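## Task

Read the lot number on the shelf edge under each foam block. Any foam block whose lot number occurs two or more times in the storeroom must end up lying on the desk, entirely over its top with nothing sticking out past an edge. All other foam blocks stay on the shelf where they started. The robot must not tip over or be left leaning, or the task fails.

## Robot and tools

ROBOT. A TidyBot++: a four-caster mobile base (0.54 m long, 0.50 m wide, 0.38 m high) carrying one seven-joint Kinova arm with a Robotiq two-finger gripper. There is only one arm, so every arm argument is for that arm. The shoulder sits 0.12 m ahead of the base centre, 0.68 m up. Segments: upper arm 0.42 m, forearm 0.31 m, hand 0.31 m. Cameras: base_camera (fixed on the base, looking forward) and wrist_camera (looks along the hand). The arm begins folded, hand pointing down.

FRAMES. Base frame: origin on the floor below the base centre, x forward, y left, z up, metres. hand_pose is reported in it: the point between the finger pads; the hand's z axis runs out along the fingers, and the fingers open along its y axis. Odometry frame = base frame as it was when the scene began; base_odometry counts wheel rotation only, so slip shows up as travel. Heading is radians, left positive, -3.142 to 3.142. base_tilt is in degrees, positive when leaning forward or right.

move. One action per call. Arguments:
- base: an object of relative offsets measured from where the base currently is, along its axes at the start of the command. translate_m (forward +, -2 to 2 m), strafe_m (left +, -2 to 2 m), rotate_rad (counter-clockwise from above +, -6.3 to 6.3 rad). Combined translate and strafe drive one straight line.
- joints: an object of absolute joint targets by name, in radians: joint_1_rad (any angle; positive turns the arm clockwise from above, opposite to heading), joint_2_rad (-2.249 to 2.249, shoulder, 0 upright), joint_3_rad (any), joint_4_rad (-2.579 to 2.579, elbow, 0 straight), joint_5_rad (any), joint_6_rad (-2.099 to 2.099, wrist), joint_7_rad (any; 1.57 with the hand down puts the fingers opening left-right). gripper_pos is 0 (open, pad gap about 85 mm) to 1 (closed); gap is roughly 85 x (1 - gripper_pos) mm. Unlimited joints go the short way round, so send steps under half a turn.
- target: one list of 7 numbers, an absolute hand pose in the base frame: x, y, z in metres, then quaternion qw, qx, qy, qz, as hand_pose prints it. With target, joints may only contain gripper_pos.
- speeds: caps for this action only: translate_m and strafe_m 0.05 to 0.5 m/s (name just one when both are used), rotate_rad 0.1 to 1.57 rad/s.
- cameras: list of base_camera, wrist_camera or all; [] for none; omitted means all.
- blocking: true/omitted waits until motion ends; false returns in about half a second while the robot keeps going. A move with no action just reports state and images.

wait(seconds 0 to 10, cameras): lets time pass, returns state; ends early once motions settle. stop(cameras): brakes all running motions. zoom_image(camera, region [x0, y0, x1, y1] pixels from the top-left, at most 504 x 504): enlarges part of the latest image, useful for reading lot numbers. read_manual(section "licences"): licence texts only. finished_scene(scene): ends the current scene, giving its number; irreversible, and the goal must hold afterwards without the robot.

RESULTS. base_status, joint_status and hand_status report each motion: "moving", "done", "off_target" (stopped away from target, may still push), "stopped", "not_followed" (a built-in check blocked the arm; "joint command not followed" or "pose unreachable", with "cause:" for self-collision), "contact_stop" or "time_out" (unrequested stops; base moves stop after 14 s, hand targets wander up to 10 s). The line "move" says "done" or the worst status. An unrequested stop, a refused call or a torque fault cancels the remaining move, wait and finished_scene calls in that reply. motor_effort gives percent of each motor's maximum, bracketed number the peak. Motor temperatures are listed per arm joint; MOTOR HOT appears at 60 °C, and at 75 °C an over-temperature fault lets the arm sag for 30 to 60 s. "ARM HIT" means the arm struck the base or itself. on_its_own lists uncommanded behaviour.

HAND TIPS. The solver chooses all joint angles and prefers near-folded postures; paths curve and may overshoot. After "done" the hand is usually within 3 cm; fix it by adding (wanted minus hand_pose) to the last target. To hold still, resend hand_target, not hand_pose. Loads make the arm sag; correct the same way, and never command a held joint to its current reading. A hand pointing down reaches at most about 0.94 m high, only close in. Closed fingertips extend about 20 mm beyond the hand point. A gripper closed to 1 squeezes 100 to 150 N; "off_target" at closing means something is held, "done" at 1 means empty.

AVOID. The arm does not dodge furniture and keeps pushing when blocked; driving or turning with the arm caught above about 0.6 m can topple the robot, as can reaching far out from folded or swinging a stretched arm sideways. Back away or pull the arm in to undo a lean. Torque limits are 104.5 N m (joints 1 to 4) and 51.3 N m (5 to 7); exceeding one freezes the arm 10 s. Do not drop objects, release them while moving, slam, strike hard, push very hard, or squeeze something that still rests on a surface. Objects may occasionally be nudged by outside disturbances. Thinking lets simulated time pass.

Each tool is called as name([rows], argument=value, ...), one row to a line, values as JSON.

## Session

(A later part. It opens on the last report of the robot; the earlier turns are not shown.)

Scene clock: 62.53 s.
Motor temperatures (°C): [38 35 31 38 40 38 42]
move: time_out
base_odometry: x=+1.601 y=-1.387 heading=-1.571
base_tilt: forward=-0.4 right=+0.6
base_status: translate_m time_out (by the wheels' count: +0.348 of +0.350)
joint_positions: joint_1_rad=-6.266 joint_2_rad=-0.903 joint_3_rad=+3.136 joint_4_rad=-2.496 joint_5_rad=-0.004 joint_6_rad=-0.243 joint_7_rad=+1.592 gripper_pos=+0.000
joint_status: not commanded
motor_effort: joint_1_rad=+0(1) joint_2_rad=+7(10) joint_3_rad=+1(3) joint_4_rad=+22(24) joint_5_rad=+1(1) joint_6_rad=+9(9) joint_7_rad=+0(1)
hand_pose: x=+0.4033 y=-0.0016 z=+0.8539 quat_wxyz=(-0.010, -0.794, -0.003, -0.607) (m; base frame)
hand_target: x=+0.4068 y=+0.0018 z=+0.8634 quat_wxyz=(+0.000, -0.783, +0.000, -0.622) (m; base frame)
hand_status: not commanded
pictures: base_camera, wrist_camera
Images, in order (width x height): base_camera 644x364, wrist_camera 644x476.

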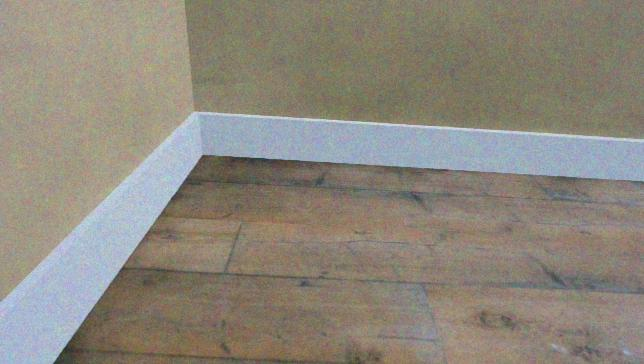

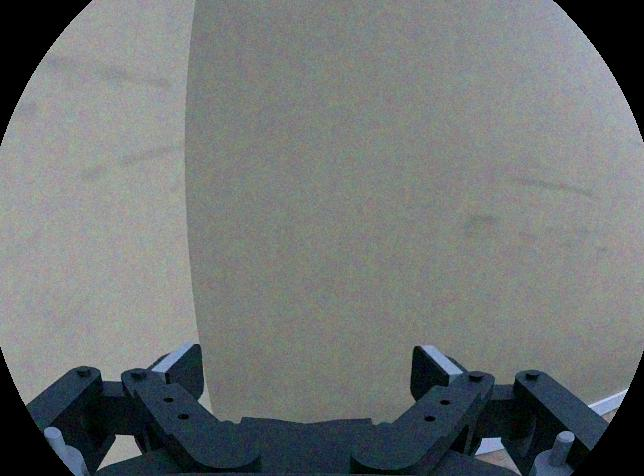

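move(base={"rotate_rad":-1.57})

Scene clock: 67.37 s.
Motor temperatures (°C): [38 35 31 38 40 38 42]
move: time_out
base_odometry: x=+1.597 y=-1.382 heading=-1.702
base_tilt: forward=-0.4 right=+0.6
base_status: rotate_rad time_out (by the wheels' count: -0.132 of -1.570)
joint_positions: joint_1_rad=-6.269 joint_2_rad=-0.903 joint_3_rad=+3.138 joint_4_rad=-2.496 joint_5_rad=-0.004 joint_6_rad=-0.243 joint_7_rad=+1.592 gripper_pos=+0.000
joint_status: not commanded
motor_effort: joint_1_rad=+0(4) joint_2_rad=+7(9) joint_3_rad=+1(4) joint_4_rad=+22(23) joint_5_rad=+0(1) joint_6_rad=+8(9) joint_7_rad=+0(1)
hand_pose: x=+0.4034 y=-0.0012 z=+0.8538 quat_wxyz=(-0.009, -0.794, -0.003, -0.607) (m; base frame)
hand_target: x=+0.4068 y=+0.0018 z=+0.8634 quat_wxyz=(+0.000, -0.783, +0.000, -0.622) (m; base frame)
hand_status: not commanded
pictures: base_camera, wrist_camera
Images, in order (width x height): base_camera 644x364, wrist_camera 644x476.

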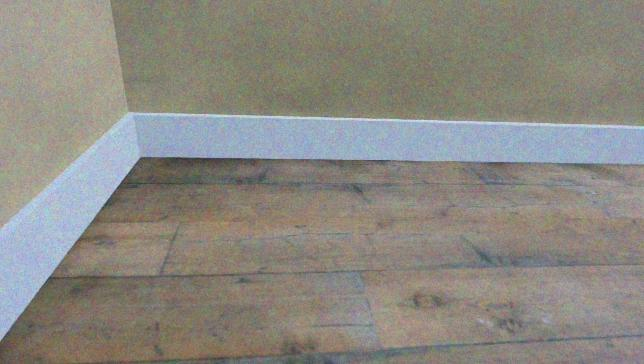

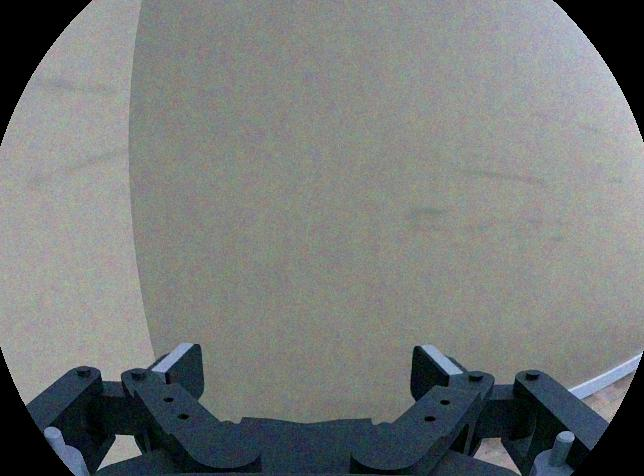

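move(base={"strafe_m":-0.13}, speeds={"strafe_m":0.1})

move(base={"rotate_rad":-1.44})

Scene clock: 69.50 s.
Motor temperatures (°C): [38 35 31 38 40 38 42]
move: done
base_odometry: x=+1.468 y=-1.365 heading=-1.704
base_tilt: forward=-0.4 right=+0.6
base_status: done
joint_positions: joint_1_rad=-6.269 joint_2_rad=-0.903 joint_3_rad=+3.138 joint_4_rad=-2.496 joint_5_rad=-0.004 joint_6_rad=-0.243 joint_7_rad=+1.592 gripper_pos=+0.000
joint_status: not commanded
motor_effort: joint_1_rad=-1(1) joint_2_rad=+7(8) joint_3_rad=+1(3) joint_4_rad=+23(23) joint_5_rad=+1(1) joint_6_rad=+8(9) joint_7_rad=+0(1)
hand_pose: x=+0.4034 y=-0.0012 z=+0.8538 quat_wxyz=(-0.009, -0.794, -0.003, -0.607) (m; base frame)
hand_target: x=+0.4068 y=+0.0018 z=+0.8634 quat_wxyz=(+0.000, -0.783, +0.000, -0.622) (m; base frame)
hand_status: not commanded
pictures: base_camera, wrist_camera
Images, in order (width x height): base_camera 644x364, wrist_camera 644x476.

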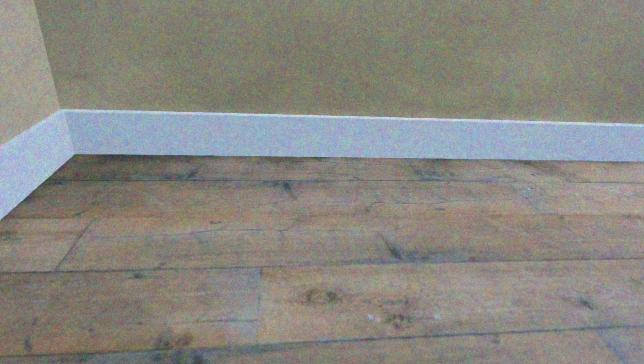

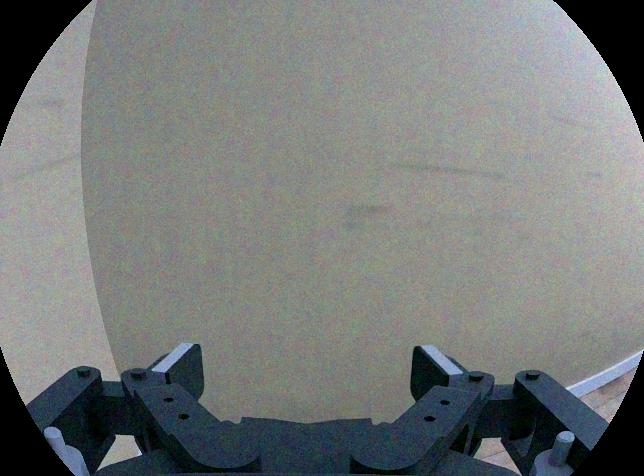

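Scene clock: 71.70 s.
Motor temperatures (°C): [38 35 31 38 40 38 42]
move: done
base_odometry: x=+1.468 y=-1.365 heading=+3.140
base_tilt: forward=-0.4 right=+0.6
base_status: done
joint_positions: joint_1_rad=-6.270 joint_2_rad=-0.903 joint_3_rad=+3.138 joint_4_rad=-2.496 joint_5_rad=-0.004 joint_6_rad=-0.243 joint_7_rad=+1.592 gripper_pos=+0.000
joint_status: not commanded
motor_effort: joint_1_rad=-1(1) joint_2_rad=+7(8) joint_3_rad=+1(2) joint_4_rad=+22(23) joint_5_rad=+1(1) joint_6_rad=+8(9) joint_7_rad=+0(0)
hand_pose: x=+0.4034 y=-0.0010 z=+0.8538 quat_wxyz=(-0.009, -0.794, -0.003, -0.607) (m; base frame)
hand_target: x=+0.4068 y=+0.0018 z=+0.8634 quat_wxyz=(+0.000, -0.783, +0.000, -0.622) (m; base frame)
hand_status: not commanded
pictures: base_camera, wrist_camera
Images, in order (width x height): base_camera 644x364, wrist_camera 644x476.

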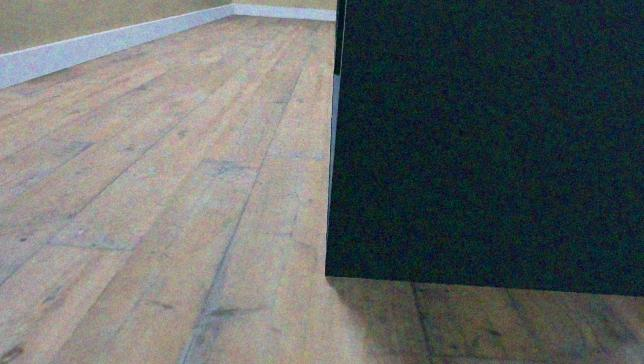

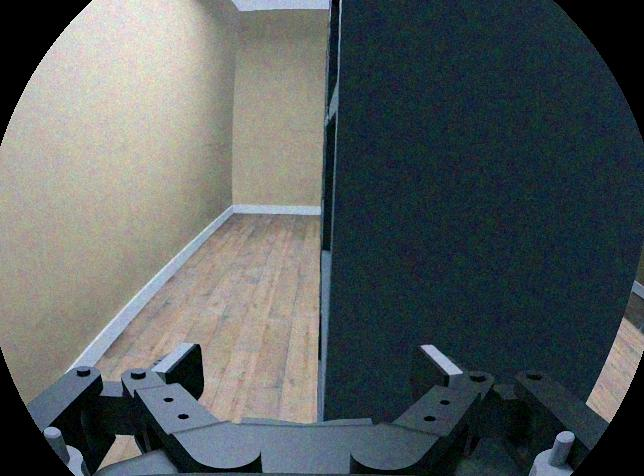

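move(base={"strafe_m":0.345})

move(base={"translate_m":0.8})

move(joints={"joint_1_rad":-5.4})

Scene clock: 74.27 s.
Motor temperatures (°C): [38 35 31 38 40 38 42]
move: done
base_odometry: x=+1.467 y=-1.710 heading=+3.139
base_tilt: forward=-0.3 right=+0.6
base_status: done
joint_positions: joint_1_rad=-6.270 joint_2_rad=-0.903 joint_3_rad=+3.138 joint_4_rad=-2.496 joint_5_rad=-0.004 joint_6_rad=-0.243 joint_7_rad=+1.592 gripper_pos=+0.000
joint_status: not commanded
motor_effort: joint_1_rad=+0(1) joint_2_rad=+7(8) joint_3_rad=+1(2) joint_4_rad=+22(23) joint_5_rad=+1(1) joint_6_rad=+8(9) joint_7_rad=+0(1)
hand_pose: x=+0.4034 y=-0.0010 z=+0.8538 quat_wxyz=(-0.009, -0.794, -0.003, -0.607) (m; base frame)
hand_target: x=+0.4068 y=+0.0018 z=+0.8634 quat_wxyz=(+0.000, -0.783, +0.000, -0.622) (m; base frame)
hand_status: not commanded
pictures: base_camera, wrist_camera
Images, in order (width x height): base_camera 644x364, wrist_camera 644x476.

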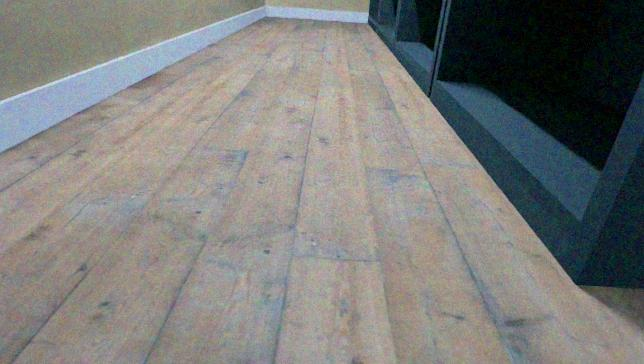

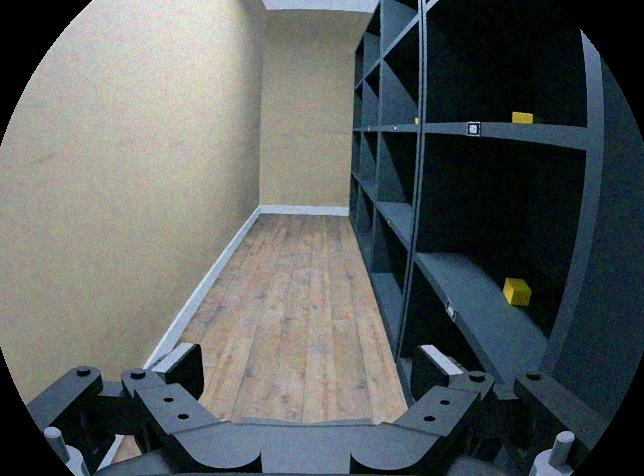

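Scene clock: 77.23 s.
Motor temperatures (°C): [38 35 31 38 40 38 42]
move: done
base_odometry: x=+0.667 y=-1.708 heading=+3.140
base_tilt: forward=-0.4 right=+0.6
base_status: done
joint_positions: joint_1_rad=-6.270 joint_2_rad=-0.902 joint_3_rad=+3.138 joint_4_rad=-2.496 joint_5_rad=-0.004 joint_6_rad=-0.243 joint_7_rad=+1.592 gripper_pos=+0.000
joint_status: not commanded
motor_effort: joint_1_rad=-1(1) joint_2_rad=+6(10) joint_3_rad=+1(1) joint_4_rad=+22(23) joint_5_rad=+1(1) joint_6_rad=+9(9) joint_7_rad=+0(1)
hand_pose: x=+0.4035 y=-0.0010 z=+0.8536 quat_wxyz=(-0.009, -0.795, -0.003, -0.607) (m; base frame)
hand_target: x=+0.4068 y=+0.0018 z=+0.8634 quat_wxyz=(+0.000, -0.783, +0.000, -0.622) (m; base frame)
hand_status: not commanded
pictures: base_camera, wrist_camera
Images, in order (width x height): base_camera 644x364, wrist_camera 644x476.

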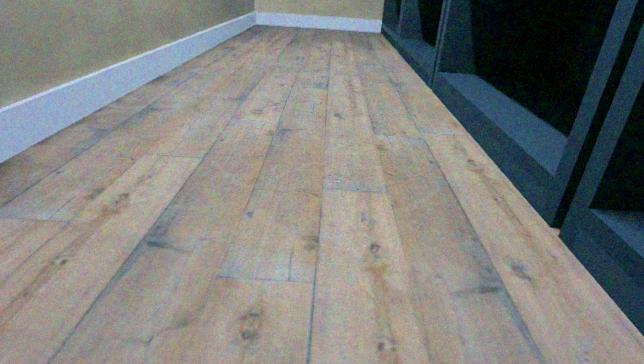

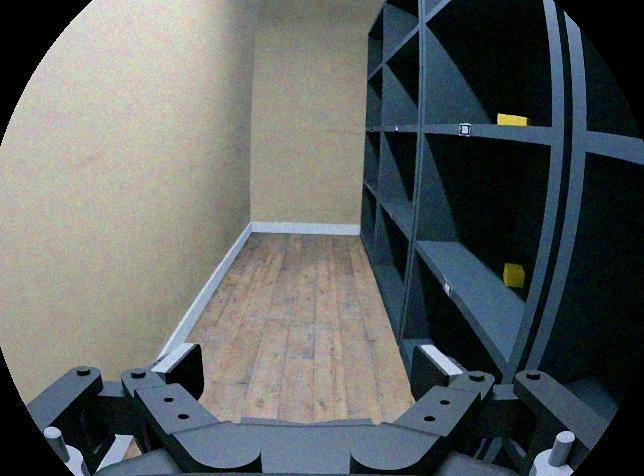

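Scene clock: 79.40 s.
Motor temperatures (°C): [38 35 31 38 40 38 42]
move: done
base_odometry: x=+0.667 y=-1.708 heading=+3.140
base_tilt: forward=-0.3 right=+0.6
base_status: not commanded
joint_positions: joint_1_rad=-5.418 joint_2_rad=-0.902 joint_3_rad=+3.138 joint_4_rad=-2.496 joint_5_rad=-0.004 joint_6_rad=-0.243 joint_7_rad=+1.592 gripper_pos=+0.000
joint_status: all done
motor_effort: joint_1_rad=-1(2) joint_2_rad=+7(8) joint_3_rad=+1(1) joint_4_rad=+23(24) joint_5_rad=+0(1) joint_6_rad=+9(9) joint_7_rad=+0(1)
hand_pose: x=+0.3057 y=-0.2147 z=+0.8536 quat_wxyz=(-0.259, -0.725, +0.325, -0.549) (m; base frame)
hand_target: x=+0.3031 y=-0.2212 z=+0.8634 quat_wxyz=(-0.266, -0.708, +0.334, -0.562) (m; base frame)
hand_status: not commanded
pictures: base_camera, wrist_camera
Images, in order (width x height): base_camera 644x364, wrist_camera 644x476.

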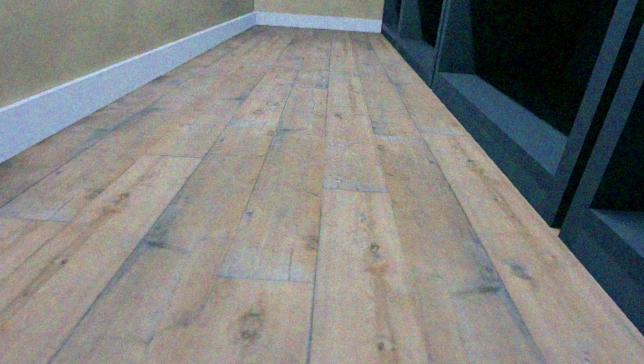

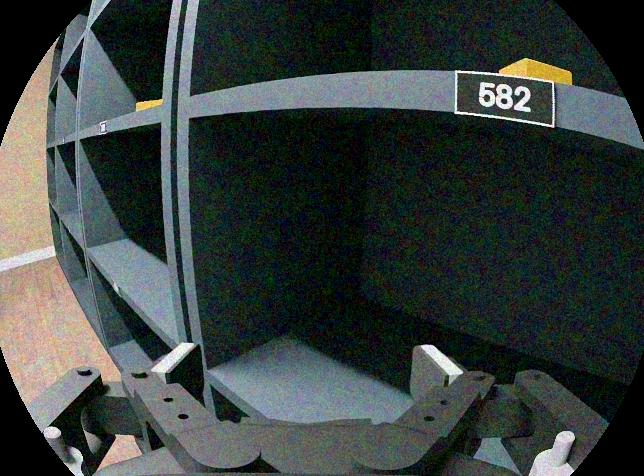

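move(joints={"joint_6_rad":-0.7}, cameras=["wrist_camera"])

move(base={"translate_m":-0.8}, cameras=["wrist_camera"])

move(joints={"joint_6_rad":-0.25}, cameras=["wrist_camera"])

move(base={"translate_m":1.6}, cameras=["wrist_camera"])

move(joints={"joint_6_rad":-0.7}, cameras=["wrist_camera"])

Scene clock: 81.10 s.
Motor temperatures (°C): [38 35 31 38 40 38 42]
move: done
base_odometry: x=+0.667 y=-1.708 heading=+3.140
base_tilt: forward=-0.3 right=+0.6
base_status: not commanded
joint_positions: joint_1_rad=-5.418 joint_2_rad=-0.902 joint_3_rad=+3.138 joint_4_rad=-2.495 joint_5_rad=-0.004 joint_6_rad=-0.665 joint_7_rad=+1.592 gripper_pos=+0.000
joint_status: all done
motor_effort: joint_1_rad=+0(1) joint_2_rad=+8(8) joint_3_rad=+1(1) joint_4_rad=+22(24) joint_5_rad=+1(1) joint_6_rad=+7(9) joint_7_rad=+0(0)
hand_pose: x=+0.2670 y=-0.1692 z=+0.7381 quat_wxyz=(-0.182, -0.825, +0.370, -0.387) (m; base frame)
hand_target: x=+0.2578 y=-0.1665 z=+0.7268 quat_wxyz=(-0.175, -0.825, +0.390, -0.369) (m; base frame)
hand_status: not commanded
pictures: wrist_camera
Images, in order (width x height): wrist_camera 644x476.

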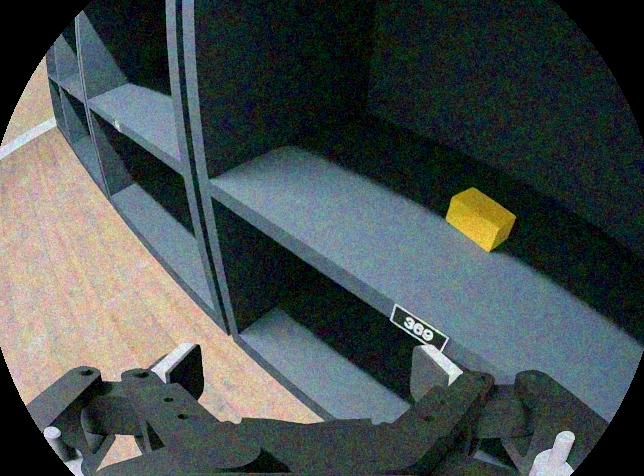

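Scene clock: 84.23 s.
Motor temperatures (°C): [38 35 31 38 40 38 42]
move: done
base_odometry: x=+1.467 y=-1.710 heading=+3.140
base_tilt: forward=-0.4 right=+0.6
base_status: done
joint_positions: joint_1_rad=-5.415 joint_2_rad=-0.900 joint_3_rad=+3.138 joint_4_rad=-2.495 joint_5_rad=-0.004 joint_6_rad=-0.665 joint_7_rad=+1.592 gripper_pos=+0.000
joint_status: not commanded
motor_effort: joint_1_rad=-1(1) joint_2_rad=+7(10) joint_3_rad=+1(2) joint_4_rad=+21(22) joint_5_rad=+1(1) joint_6_rad=+7(8) joint_7_rad=+0(1)
hand_pose: x=+0.2664 y=-0.1698 z=+0.7377 quat_wxyz=(-0.182, -0.825, +0.371, -0.386) (m; base frame)
hand_target: x=+0.2578 y=-0.1665 z=+0.7268 quat_wxyz=(-0.175, -0.825, +0.390, -0.369) (m; base frame)
hand_status: not commanded
pictures: wrist_camera
Images, in order (width x height): wrist_camera 644x476.

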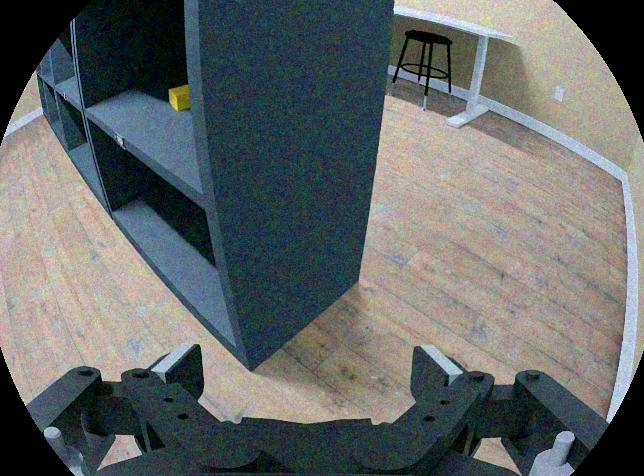

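Scene clock: 85.07 s.
Motor temperatures (°C): [38 35 31 38 40 38 42]
move: done
base_odometry: x=+1.467 y=-1.710 heading=+3.140
base_tilt: forward=-0.4 right=+0.6
base_status: not commanded
joint_positions: joint_1_rad=-5.415 joint_2_rad=-0.900 joint_3_rad=+3.138 joint_4_rad=-2.495 joint_5_rad=-0.004 joint_6_rad=-0.289 joint_7_rad=+1.592 gripper_pos=+0.000
joint_status: all done
motor_effort: joint_1_rad=-1(1) joint_2_rad=+7(8) joint_3_rad=+1(1) joint_4_rad=+22(24) joint_5_rad=+1(1) joint_6_rad=+8(10) joint_7_rad=+0(0)
hand_pose: x=+0.3025 y=-0.2125 z=+0.8398 quat_wxyz=(-0.252, -0.737, +0.332, -0.532) (m; base frame)
hand_target: x=+0.3006 y=-0.2182 z=+0.8484 quat_wxyz=(-0.257, -0.722, +0.341, -0.544) (m; base frame)
hand_status: not commanded
pictures: wrist_camera
Images, in order (width x height): wrist_camera 644x476.

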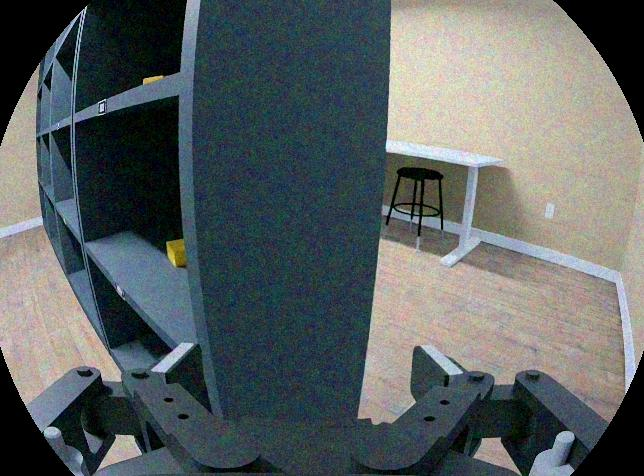

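Scene clock: 89.77 s.
Motor temperatures (°C): [38 35 30 38 40 38 42]
move: done
base_odometry: x=-0.133 y=-1.707 heading=+3.140
base_tilt: forward=-0.3 right=+0.6
base_status: done
joint_positions: joint_1_rad=-5.414 joint_2_rad=-0.898 joint_3_rad=+3.138 joint_4_rad=-2.495 joint_5_rad=-0.004 joint_6_rad=-0.289 joint_7_rad=+1.592 gripper_pos=+0.000
joint_status: not commanded
motor_effort: joint_1_rad=+0(1) joint_2_rad=+7(9) joint_3_rad=+1(2) joint_4_rad=+22(23) joint_5_rad=+1(1) joint_6_rad=+8(9) joint_7_rad=+0(1)
hand_pose: x=+0.3026 y=-0.2129 z=+0.8394 quat_wxyz=(-0.252, -0.738, +0.333, -0.531) (m; base frame)
hand_target: x=+0.3006 y=-0.2182 z=+0.8484 quat_wxyz=(-0.257, -0.722, +0.341, -0.544) (m; base frame)
hand_status: not commanded
pictures: wrist_camera
Images, in order (width x height): wrist_camera 644x476.

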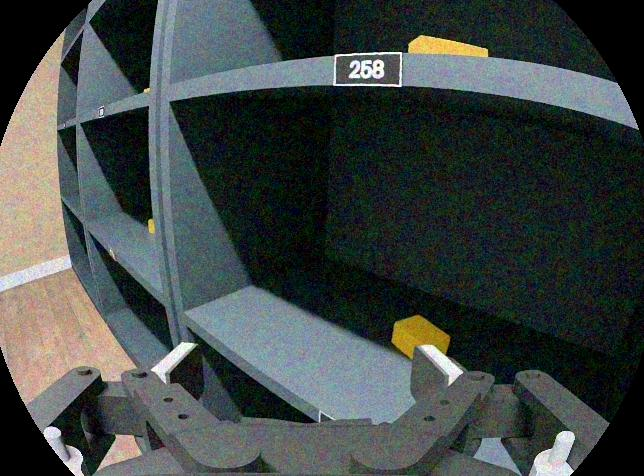

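Scene clock: 90.60 s.
Motor temperatures (°C): [38 35 30 38 40 38 42]
move: done
base_odometry: x=-0.133 y=-1.707 heading=+3.140
base_tilt: forward=-0.3 right=+0.6
base_status: not commanded
joint_positions: joint_1_rad=-5.414 joint_2_rad=-0.898 joint_3_rad=+3.138 joint_4_rad=-2.495 joint_5_rad=-0.004 joint_6_rad=-0.668 joint_7_rad=+1.592 gripper_pos=+0.000
joint_status: all done
motor_effort: joint_1_rad=+0(1) joint_2_rad=+8(8) joint_3_rad=+1(1) joint_4_rad=+22(24) joint_5_rad=+1(1) joint_6_rad=+6(9) joint_7_rad=+0(1)
hand_pose: x=+0.2661 y=-0.1697 z=+0.7370 quat_wxyz=(-0.182, -0.825, +0.372, -0.384) (m; base frame)
hand_target: x=+0.2578 y=-0.1665 z=+0.7268 quat_wxyz=(-0.175, -0.825, +0.390, -0.369) (m; base frame)
hand_status: not commanded
pictures: wrist_camera
Images, in order (width x height): wrist_camera 644x476.

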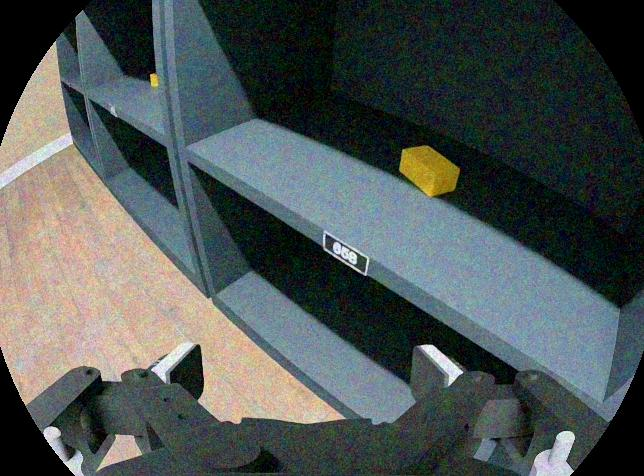

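zoom_image(camera="wrist_camera", region=[310, 215, 390, 285])

move(base={"translate_m":0.85}, cameras=["wrist_camera"])

zoom_image(camera="wrist_camera", region=[280, 180, 460, 360])

move(joints={"joint_6_rad":-0.25}, cameras=["wrist_camera"])

move(base={"translate_m":2.0}, cameras=[])

Scaled by 6.300.

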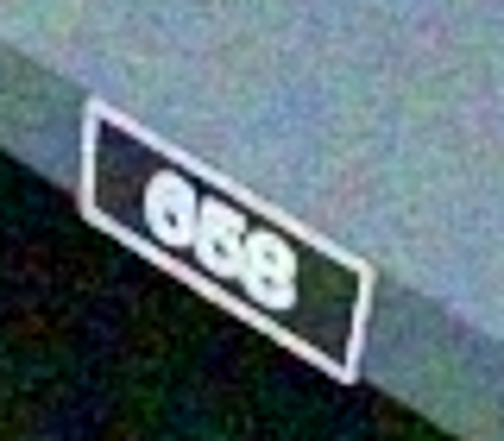

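Scene clock: 93.90 s.
Motor temperatures (°C): [38 35 30 38 40 38 42]
move: done
base_odometry: x=-0.983 y=-1.706 heading=+3.140
base_tilt: forward=-0.3 right=+0.6
base_status: done
joint_positions: joint_1_rad=-5.414 joint_2_rad=-0.898 joint_3_rad=+3.138 joint_4_rad=-2.495 joint_5_rad=-0.004 joint_6_rad=-0.668 joint_7_rad=+1.592 gripper_pos=+0.000
joint_status: not commanded
motor_effort: joint_1_rad=+0(1) joint_2_rad=+8(9) joint_3_rad=+1(2) joint_4_rad=+21(22) joint_5_rad=+1(1) joint_6_rad=+7(8) joint_7_rad=+0(1)
hand_pose: x=+0.2661 y=-0.1697 z=+0.7370 quat_wxyz=(-0.182, -0.825, +0.372, -0.384) (m; base frame)
hand_target: x=+0.2578 y=-0.1665 z=+0.7268 quat_wxyz=(-0.175, -0.825, +0.390, -0.369) (m; base frame)
hand_status: not commanded
pictures: wrist_camera
Images, in order (width x height): wrist_camera 644x476.

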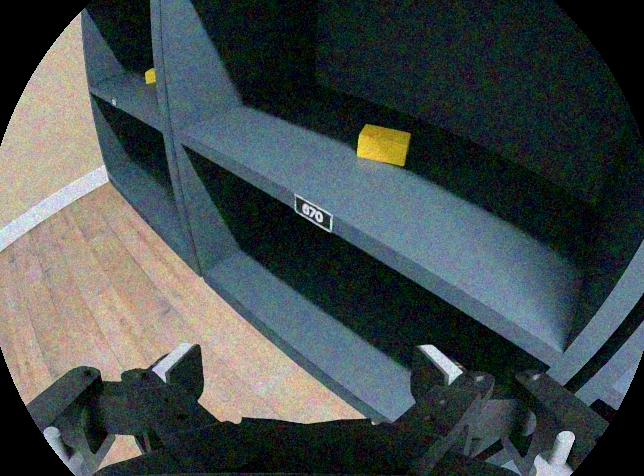

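Scaled by 2.800.

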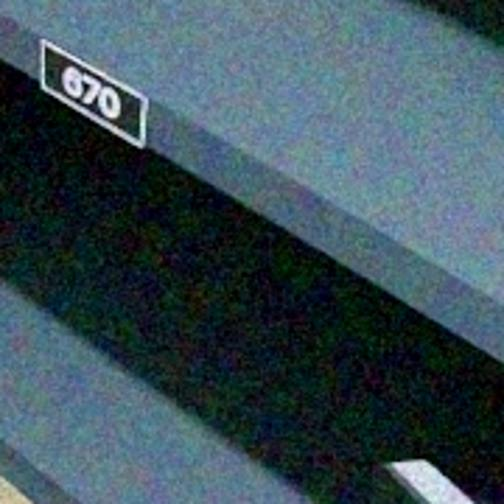

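Scene clock: 94.73 s.
Motor temperatures (°C): [38 35 30 38 40 38 42]
move: done
base_odometry: x=-0.983 y=-1.706 heading=+3.140
base_tilt: forward=-0.3 right=+0.6
base_status: not commanded
joint_positions: joint_1_rad=-5.414 joint_2_rad=-0.898 joint_3_rad=+3.138 joint_4_rad=-2.494 joint_5_rad=-0.004 joint_6_rad=-0.290 joint_7_rad=+1.592 gripper_pos=+0.000
joint_status: all done
motor_effort: joint_1_rad=-1(1) joint_2_rad=+7(8) joint_3_rad=+1(1) joint_4_rad=+22(24) joint_5_rad=+1(1) joint_6_rad=+9(9) joint_7_rad=+0(1)
hand_pose: x=+0.3025 y=-0.2129 z=+0.8394 quat_wxyz=(-0.252, -0.738, +0.333, -0.531) (m; base frame)
hand_target: x=+0.3006 y=-0.2182 z=+0.8484 quat_wxyz=(-0.257, -0.722, +0.341, -0.544) (m; base frame)
hand_status: not commanded
pictures: wrist_camera
Images, in order (width x height): wrist_camera 644x476.

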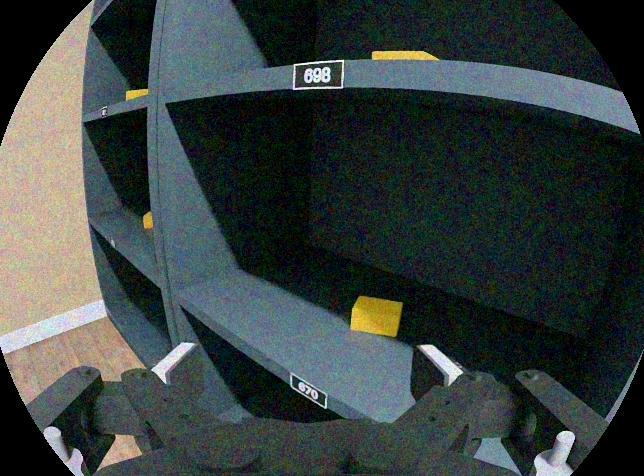

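Scene clock: 104.30 s.
Motor temperatures (°C): [38 35 30 38 40 38 42]
move: time_out
base_odometry: x=-2.764 y=-1.692 heading=-3.049
base_tilt: forward=-0.4 right=+0.6
base_status: translate_m time_out (by the wheels' count: +1.781 of +2.000)
joint_positions: joint_1_rad=-5.321 joint_2_rad=-0.952 joint_3_rad=+3.224 joint_4_rad=-2.502 joint_5_rad=+0.066 joint_6_rad=-0.329 joint_7_rad=+1.592 gripper_pos=+0.000
joint_status: not commanded
motor_effort: joint_1_rad=-16(30) joint_2_rad=+18(36) joint_3_rad=-16(32) joint_4_rad=+25(32) joint_5_rad=-10(21) joint_6_rad=+17(36) joint_7_rad=-1(4)
hand_pose: x=+0.2488 y=-0.2361 z=+0.8380 quat_wxyz=(-0.291, -0.711, +0.384, -0.513) (m; base frame)
hand_target: x=+0.3006 y=-0.2182 z=+0.8484 quat_wxyz=(-0.257, -0.722, +0.341, -0.544) (m; base frame)
hand_status: not commanded
pictures: none
No camera images: "cameras" was empty.

move(base={"translate_m":-0.95}, cameras=["wrist_camera"])

move(joints={"joint_6_rad":-0.68}, cameras=["wrist_camera"])

Scene clock: 107.77 s.
Motor temperatures (°C): [38 35 30 38 40 38 42]
move: done
base_odometry: x=-1.818 y=-1.604 heading=-3.050
base_tilt: forward=-0.4 right=+0.6
base_status: done
joint_positions: joint_1_rad=-5.397 joint_2_rad=-0.898 joint_3_rad=+3.139 joint_4_rad=-2.501 joint_5_rad=+0.039 joint_6_rad=-0.282 joint_7_rad=+1.592 gripper_pos=+0.000
joint_status: not commanded
motor_effort: joint_1_rad=-1(16) joint_2_rad=+7(19) joint_3_rad=+1(17) joint_4_rad=+23(24) joint_5_rad=+1(10) joint_6_rad=+8(17) joint_7_rad=+0(1)
hand_pose: x=+0.2958 y=-0.2186 z=+0.8380 quat_wxyz=(-0.272, -0.740, +0.327, -0.521) (m; base frame)
hand_target: x=+0.3006 y=-0.2182 z=+0.8484 quat_wxyz=(-0.257, -0.722, +0.341, -0.544) (m; base frame)
hand_status: not commanded
pictures: wrist_camera
Images, in order (width x height): wrist_camera 644x476.

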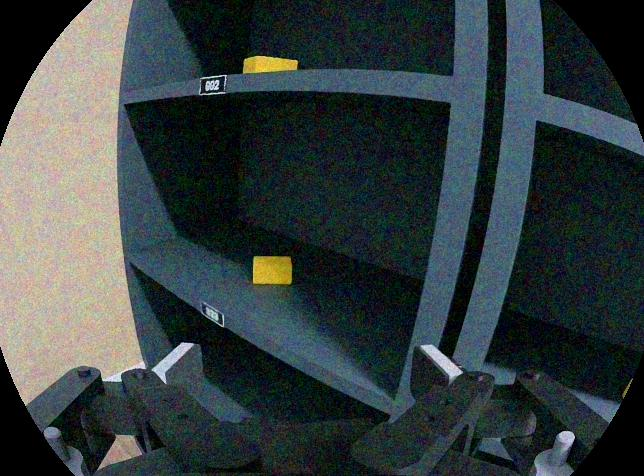

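Scene clock: 108.60 s.
Motor temperatures (°C): [38 35 30 38 40 38 42]
move: done
base_odometry: x=-1.818 y=-1.604 heading=-3.050
base_tilt: forward=-0.4 right=+0.6
base_status: not commanded
joint_positions: joint_1_rad=-5.397 joint_2_rad=-0.898 joint_3_rad=+3.139 joint_4_rad=-2.499 joint_5_rad=+0.039 joint_6_rad=-0.648 joint_7_rad=+1.592 gripper_pos=+0.000
joint_status: all done
motor_effort: joint_1_rad=+0(1) joint_2_rad=+7(8) joint_3_rad=+1(1) joint_4_rad=+21(24) joint_5_rad=+1(1) joint_6_rad=+7(8) joint_7_rad=+0(1)
hand_pose: x=+0.2586 y=-0.1798 z=+0.7396 quat_wxyz=(-0.206, -0.823, +0.369, -0.380) (m; base frame)
hand_target: x=+0.2604 y=-0.1696 z=+0.7314 quat_wxyz=(-0.179, -0.822, +0.388, -0.377) (m; base frame)
hand_status: not commanded
pictures: wrist_camera
Images, in order (width x height): wrist_camera 644x476.

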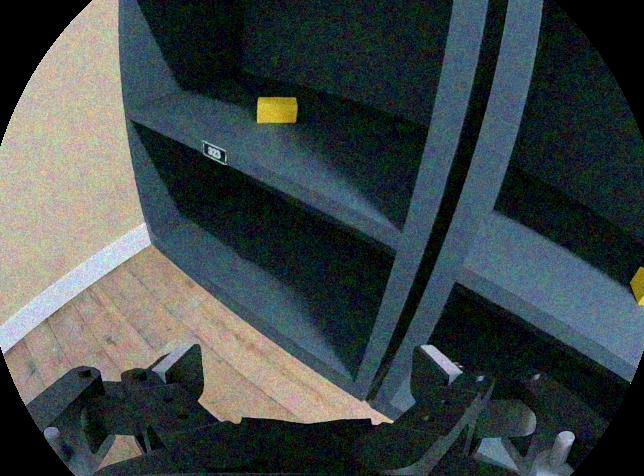

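zoom_image(camera="wrist_camera", region=[180, 120, 260, 180])

move(base={"rotate_rad":-0.093,"strafe_m":0.09}, cameras=[])

move(base={"translate_m":0.2}, joints={"joint_6_rad":-0.25})

zoom_image(camera="wrist_camera", region=[160, 20, 480, 340])

Scaled by 6.300.

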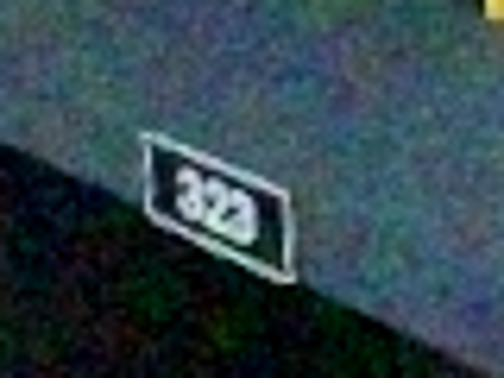

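Scene clock: 110.03 s.
Motor temperatures (°C): [38 35 30 38 40 38 42]
move: done
base_odometry: x=-1.810 y=-1.694 heading=+3.139
base_tilt: forward=-0.4 right=+0.6
base_status: done
joint_positions: joint_1_rad=-5.397 joint_2_rad=-0.898 joint_3_rad=+3.139 joint_4_rad=-2.499 joint_5_rad=+0.039 joint_6_rad=-0.648 joint_7_rad=+1.592 gripper_pos=+0.000
joint_status: not commanded
motor_effort: joint_1_rad=+0(2) joint_2_rad=+8(9) joint_3_rad=+1(2) joint_4_rad=+21(23) joint_5_rad=+1(1) joint_6_rad=+8(8) joint_7_rad=-1(1)
hand_pose: x=+0.2586 y=-0.1798 z=+0.7396 quat_wxyz=(-0.206, -0.823, +0.369, -0.380) (m; base frame)
hand_target: x=+0.2604 y=-0.1696 z=+0.7314 quat_wxyz=(-0.179, -0.822, +0.388, -0.377) (m; base frame)
hand_status: not commanded
pictures: none
No camera images: "cameras" was empty.

Scene clock: 111.67 s.
Motor temperatures (°C): [38 35 30 38 40 38 42]
move: done
base_odometry: x=-2.010 y=-1.693 heading=+3.140
base_tilt: forward=-0.3 right=+0.6
base_status: done
joint_positions: joint_1_rad=-5.397 joint_2_rad=-0.898 joint_3_rad=+3.139 joint_4_rad=-2.496 joint_5_rad=+0.039 joint_6_rad=-0.288 joint_7_rad=+1.592 gripper_pos=+0.000
joint_status: all done
motor_effort: joint_1_rad=+0(1) joint_2_rad=+7(10) joint_3_rad=+1(2) joint_4_rad=+23(25) joint_5_rad=+1(1) joint_6_rad=+8(9) joint_7_rad=+0(1)
hand_pose: x=+0.2957 y=-0.2186 z=+0.8390 quat_wxyz=(-0.272, -0.740, +0.327, -0.521) (m; base frame)
hand_target: x=+0.3006 y=-0.2182 z=+0.8484 quat_wxyz=(-0.257, -0.722, +0.341, -0.544) (m; base frame)
hand_status: not commanded
pictures: base_camera, wrist_camera
Images, in order (width x height): base_camera 644x364, wrist_camera 644x476.

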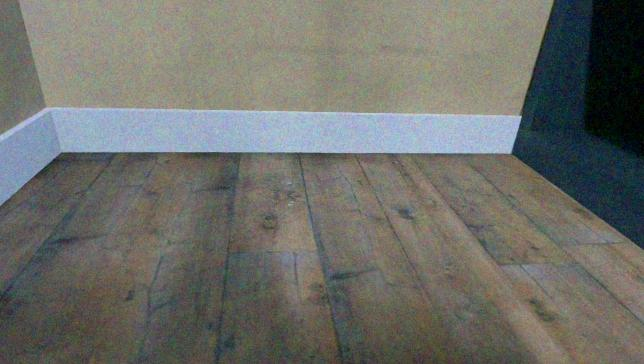

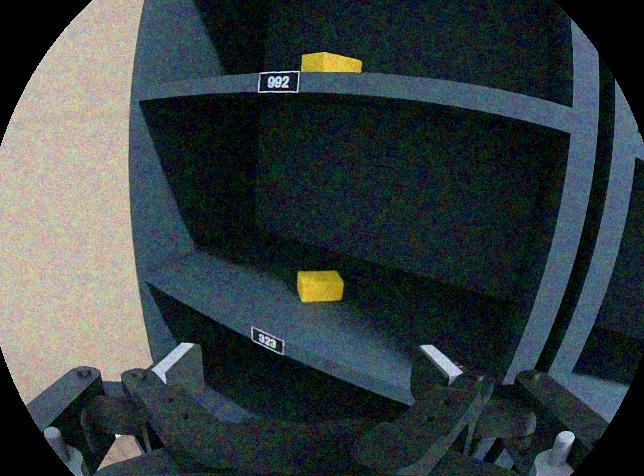

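Scaled by 1.575.

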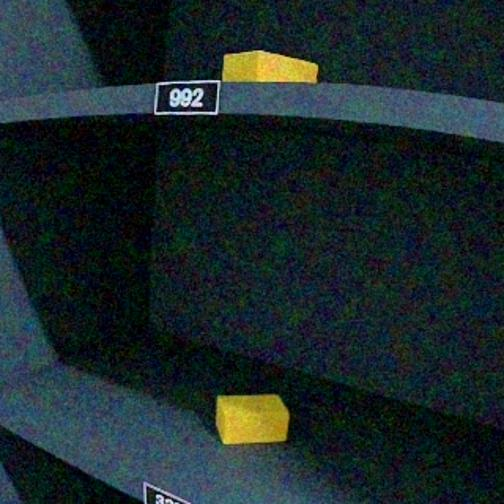

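move(base={"translate_m":-0.8}, cameras=[])

move(joints={"joint_1_rad":-4.712,"joint_2_rad":-0.9,"joint_3_rad":3.14,"joint_4_rad":-2.15,"joint_5_rad":0,"joint_6_rad":-0.5,"joint_7_rad":1.57})

Scene clock: 115.67 s.
Motor temperatures (°C): [38 35 30 38 40 38 42]
move: done
base_odometry: x=-1.210 y=-1.695 heading=+3.140
base_tilt: forward=-0.3 right=+0.6
base_status: done
joint_positions: joint_1_rad=-5.399 joint_2_rad=-0.836 joint_3_rad=+3.139 joint_4_rad=-2.496 joint_5_rad=+0.039 joint_6_rad=-0.288 joint_7_rad=+1.592 gripper_pos=+0.000
joint_status: not commanded
motor_effort: joint_1_rad=+1(3) joint_2_rad=-8(11) joint_3_rad=+0(2) joint_4_rad=+22(23) joint_5_rad=+1(1) joint_6_rad=+8(9) joint_7_rad=+0(1)
hand_pose: x=+0.3020 y=-0.2254 z=+0.8212 quat_wxyz=(-0.260, -0.757, +0.333, -0.498) (m; base frame)
hand_target: x=+0.3006 y=-0.2182 z=+0.8484 quat_wxyz=(-0.257, -0.722, +0.341, -0.544) (m; base frame)
hand_status: not commanded
pictures: none
No camera images: "cameras" was empty.

Scene clock: 117.83 s.
Motor temperatures (°C): [38 35 30 38 40 38 42]
move: off_target
base_odometry: x=-1.210 y=-1.695 heading=+3.139
base_tilt: forward=-0.4 right=+0.7
base_status: not commanded
joint_positions: joint_1_rad=-4.803 joint_2_rad=-0.725 joint_3_rad=+3.132 joint_4_rad=-2.164 joint_5_rad=+0.039 joint_6_rad=-0.451 joint_7_rad=+1.592 gripper_pos=+0.000
joint_status: joint_1_rad off_target (ended at -4.803, target -4.712); joint_2_rad off_target (ended at -0.725, target -0.900); the others done
motor_effort: joint_1_rad=+15(37) joint_2_rad=-31(36) joint_3_rad=+4(4) joint_4_rad=+22(25) joint_5_rad=+1(2) joint_6_rad=+8(10) joint_7_rad=+0(1)
hand_pose: x=+0.1487 y=-0.3268 z=+0.9405 quat_wxyz=(-0.413, -0.613, +0.529, -0.416) (m; base frame)
hand_target: x=+0.1209 y=-0.2750 z=+0.9870 quat_wxyz=(-0.453, -0.543, +0.542, -0.453) (m; base frame)
hand_status: not commanded
pictures: base_camera, wrist_camera
Images, in order (width x height): base_camera 644x364, wrist_camera 644x476.

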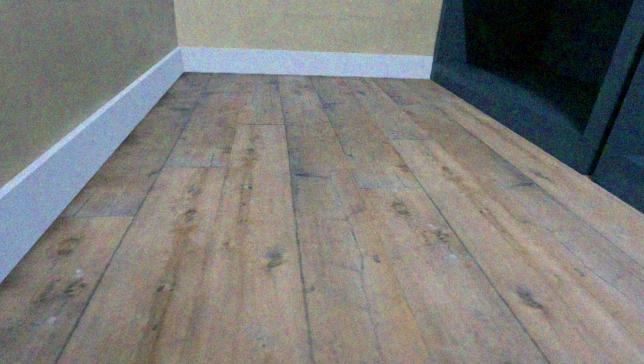

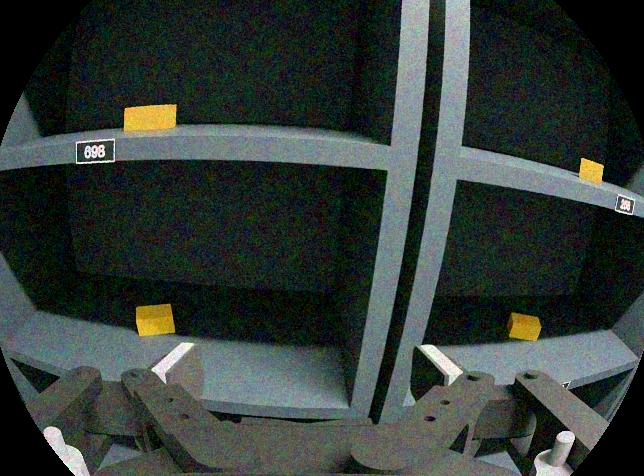

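move(joints={"joint_1_rad":-4.712,"joint_2_rad":-0.6,"joint_4_rad":-2.0,"joint_6_rad":-0.1,"joint_5_rad":0}, cameras=["wrist_camera"])

Scene clock: 119.87 s.
Motor temperatures (°C): [38 35 30 38 40 38 42]
move: done
base_odometry: x=-1.210 y=-1.695 heading=+3.139
base_tilt: forward=-0.4 right=+0.6
base_status: not commanded
joint_positions: joint_1_rad=-4.720 joint_2_rad=-0.613 joint_3_rad=+3.132 joint_4_rad=-2.010 joint_5_rad=+0.039 joint_6_rad=-0.156 joint_7_rad=+1.592 gripper_pos=+0.000
joint_status: all done
motor_effort: joint_1_rad=+0(17) joint_2_rad=-1(31) joint_3_rad=+1(4) joint_4_rad=+22(24) joint_5_rad=+1(2) joint_6_rad=+9(10) joint_7_rad=+0(1)
hand_pose: x=+0.1266 y=-0.3788 z=+1.0858 quat_wxyz=(-0.518, -0.514, +0.477, -0.490) (m; base frame)
hand_target: x=+0.1211 y=-0.3827 z=+1.1045 quat_wxyz=(-0.517, -0.482, +0.482, -0.518) (m; base frame)
hand_status: not commanded
pictures: wrist_camera
Images, in order (width x height): wrist_camera 644x476.

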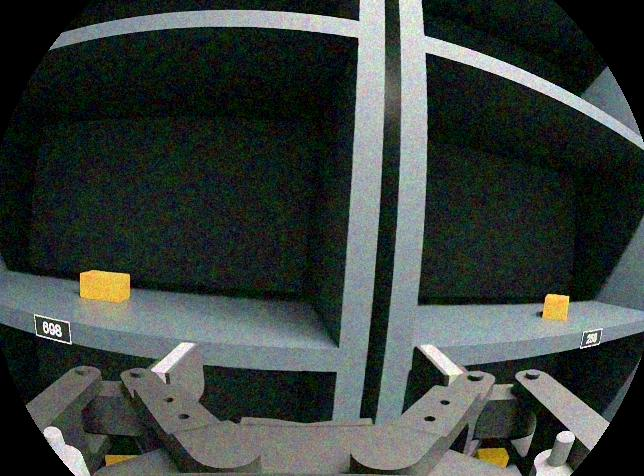

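move(base={"translate_m":0.37}, cameras=["wrist_camera"])

Scene clock: 122.23 s.
Motor temperatures (°C): [38 35 30 38 40 38 42]
move: done
base_odometry: x=-1.580 y=-1.694 heading=+3.139
base_tilt: forward=-0.3 right=+0.6
base_status: done
joint_positions: joint_1_rad=-4.720 joint_2_rad=-0.612 joint_3_rad=+3.138 joint_4_rad=-2.010 joint_5_rad=+0.039 joint_6_rad=-0.155 joint_7_rad=+1.592 gripper_pos=+0.000
joint_status: not commanded
motor_effort: joint_1_rad=+0(1) joint_2_rad=-1(2) joint_3_rad=+1(3) joint_4_rad=+23(23) joint_5_rad=+1(1) joint_6_rad=+9(9) joint_7_rad=+0(1)
hand_pose: x=+0.1234 y=-0.3790 z=+1.0861 quat_wxyz=(-0.519, -0.512, +0.479, -0.490) (m; base frame)
hand_target: x=+0.1211 y=-0.3827 z=+1.1045 quat_wxyz=(-0.517, -0.482, +0.482, -0.518) (m; base frame)
hand_status: not commanded
pictures: wrist_camera
Images, in order (width x height): wrist_camera 644x476.

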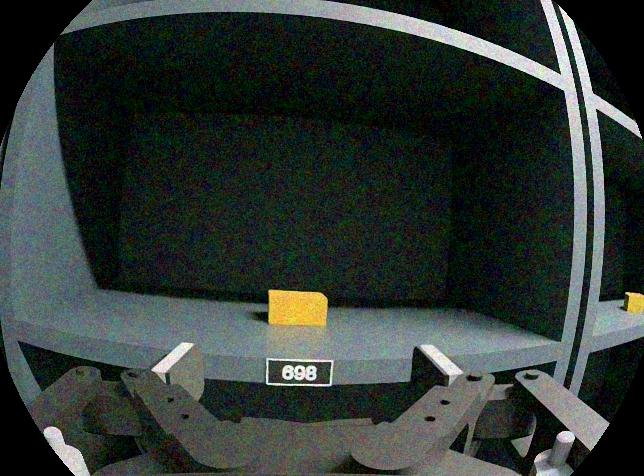

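move(joints={"joint_1_rad":-4.712,"joint_2_rad":-0.40,"joint_4_rad":-1.41,"joint_6_rad":-0.82,"joint_5_rad":0}, base={"translate_m":0.01}, cameras=["wrist_camera"])

Scene clock: 125.23 s.
Motor temperatures (°C): [38 35 30 38 40 38 42]
move: done
base_odometry: x=-1.590 y=-1.694 heading=+3.139
base_tilt: forward=-0.3 right=+0.6
base_status: done
joint_positions: joint_1_rad=-4.720 joint_2_rad=-0.420 joint_3_rad=+3.138 joint_4_rad=-1.425 joint_5_rad=+0.039 joint_6_rad=-0.770 joint_7_rad=+1.592 gripper_pos=+0.000
joint_status: all done
motor_effort: joint_1_rad=+0(3) joint_2_rad=-4(5) joint_3_rad=+0(3) joint_4_rad=+20(24) joint_5_rad=+1(2) joint_6_rad=+9(10) joint_7_rad=+0(1)
hand_pose: x=+0.1173 y=-0.3986 z=+1.1715 quat_wxyz=(-0.463, -0.559, +0.537, -0.430) (m; base frame)
hand_target: x=+0.1211 y=-0.4032 z=+1.1568 quat_wxyz=(-0.431, -0.561, +0.560, -0.431) (m; base frame)
hand_status: not commanded
pictures: wrist_camera
Images, in order (width x height): wrist_camera 644x476.

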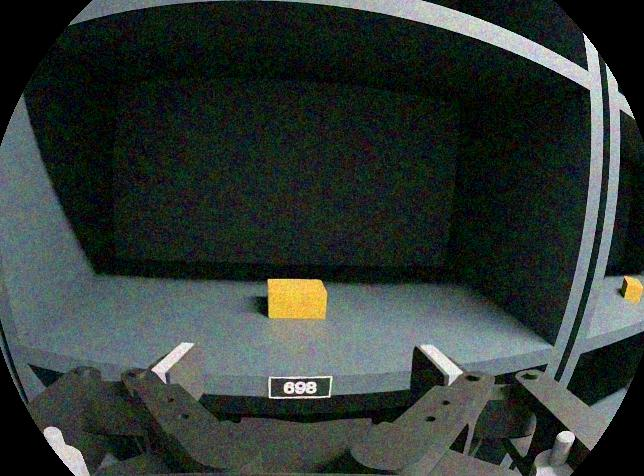

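move(base={"strafe_m":-0.2}, speeds={"strafe_m":0.2})

Scene clock: 127.90 s.
Motor temperatures (°C): [38 35 30 38 40 38 42]
move: done
base_odometry: x=-1.590 y=-1.494 heading=+3.140
base_tilt: forward=-0.3 right=+0.6
base_status: done
joint_positions: joint_1_rad=-4.720 joint_2_rad=-0.404 joint_3_rad=+3.138 joint_4_rad=-1.423 joint_5_rad=+0.039 joint_6_rad=-0.773 joint_7_rad=+1.592 gripper_pos=+0.000
joint_status: not commanded
motor_effort: joint_1_rad=+0(1) joint_2_rad=-5(8) joint_3_rad=+0(1) joint_4_rad=+20(21) joint_5_rad=+1(1) joint_6_rad=+9(10) joint_7_rad=+0(1)
hand_pose: x=+0.1173 y=-0.4059 z=+1.1654 quat_wxyz=(-0.458, -0.563, +0.541, -0.425) (m; base frame)
hand_target: x=+0.1211 y=-0.4032 z=+1.1568 quat_wxyz=(-0.431, -0.561, +0.560, -0.431) (m; base frame)
hand_status: not commanded
pictures: base_camera, wrist_camera
Images, in order (width x height): base_camera 644x364, wrist_camera 644x476.

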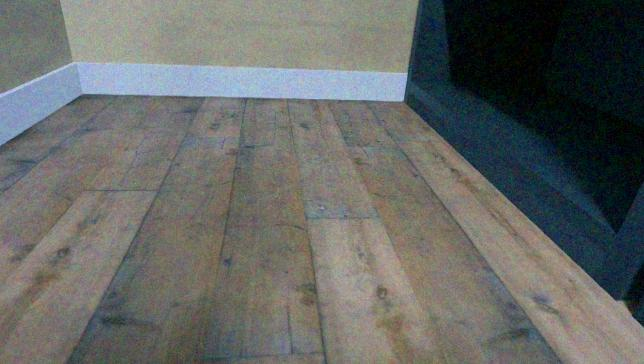

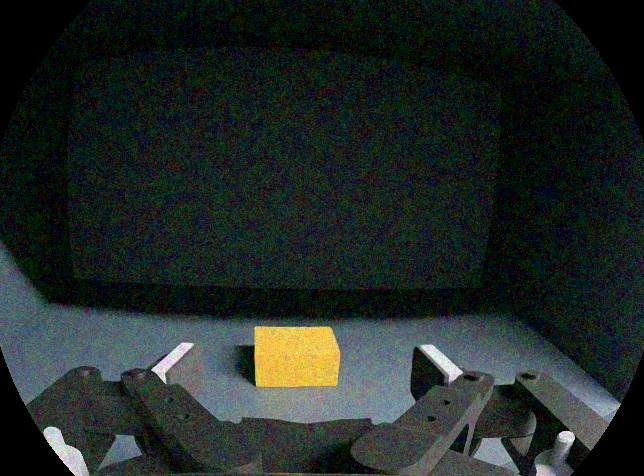

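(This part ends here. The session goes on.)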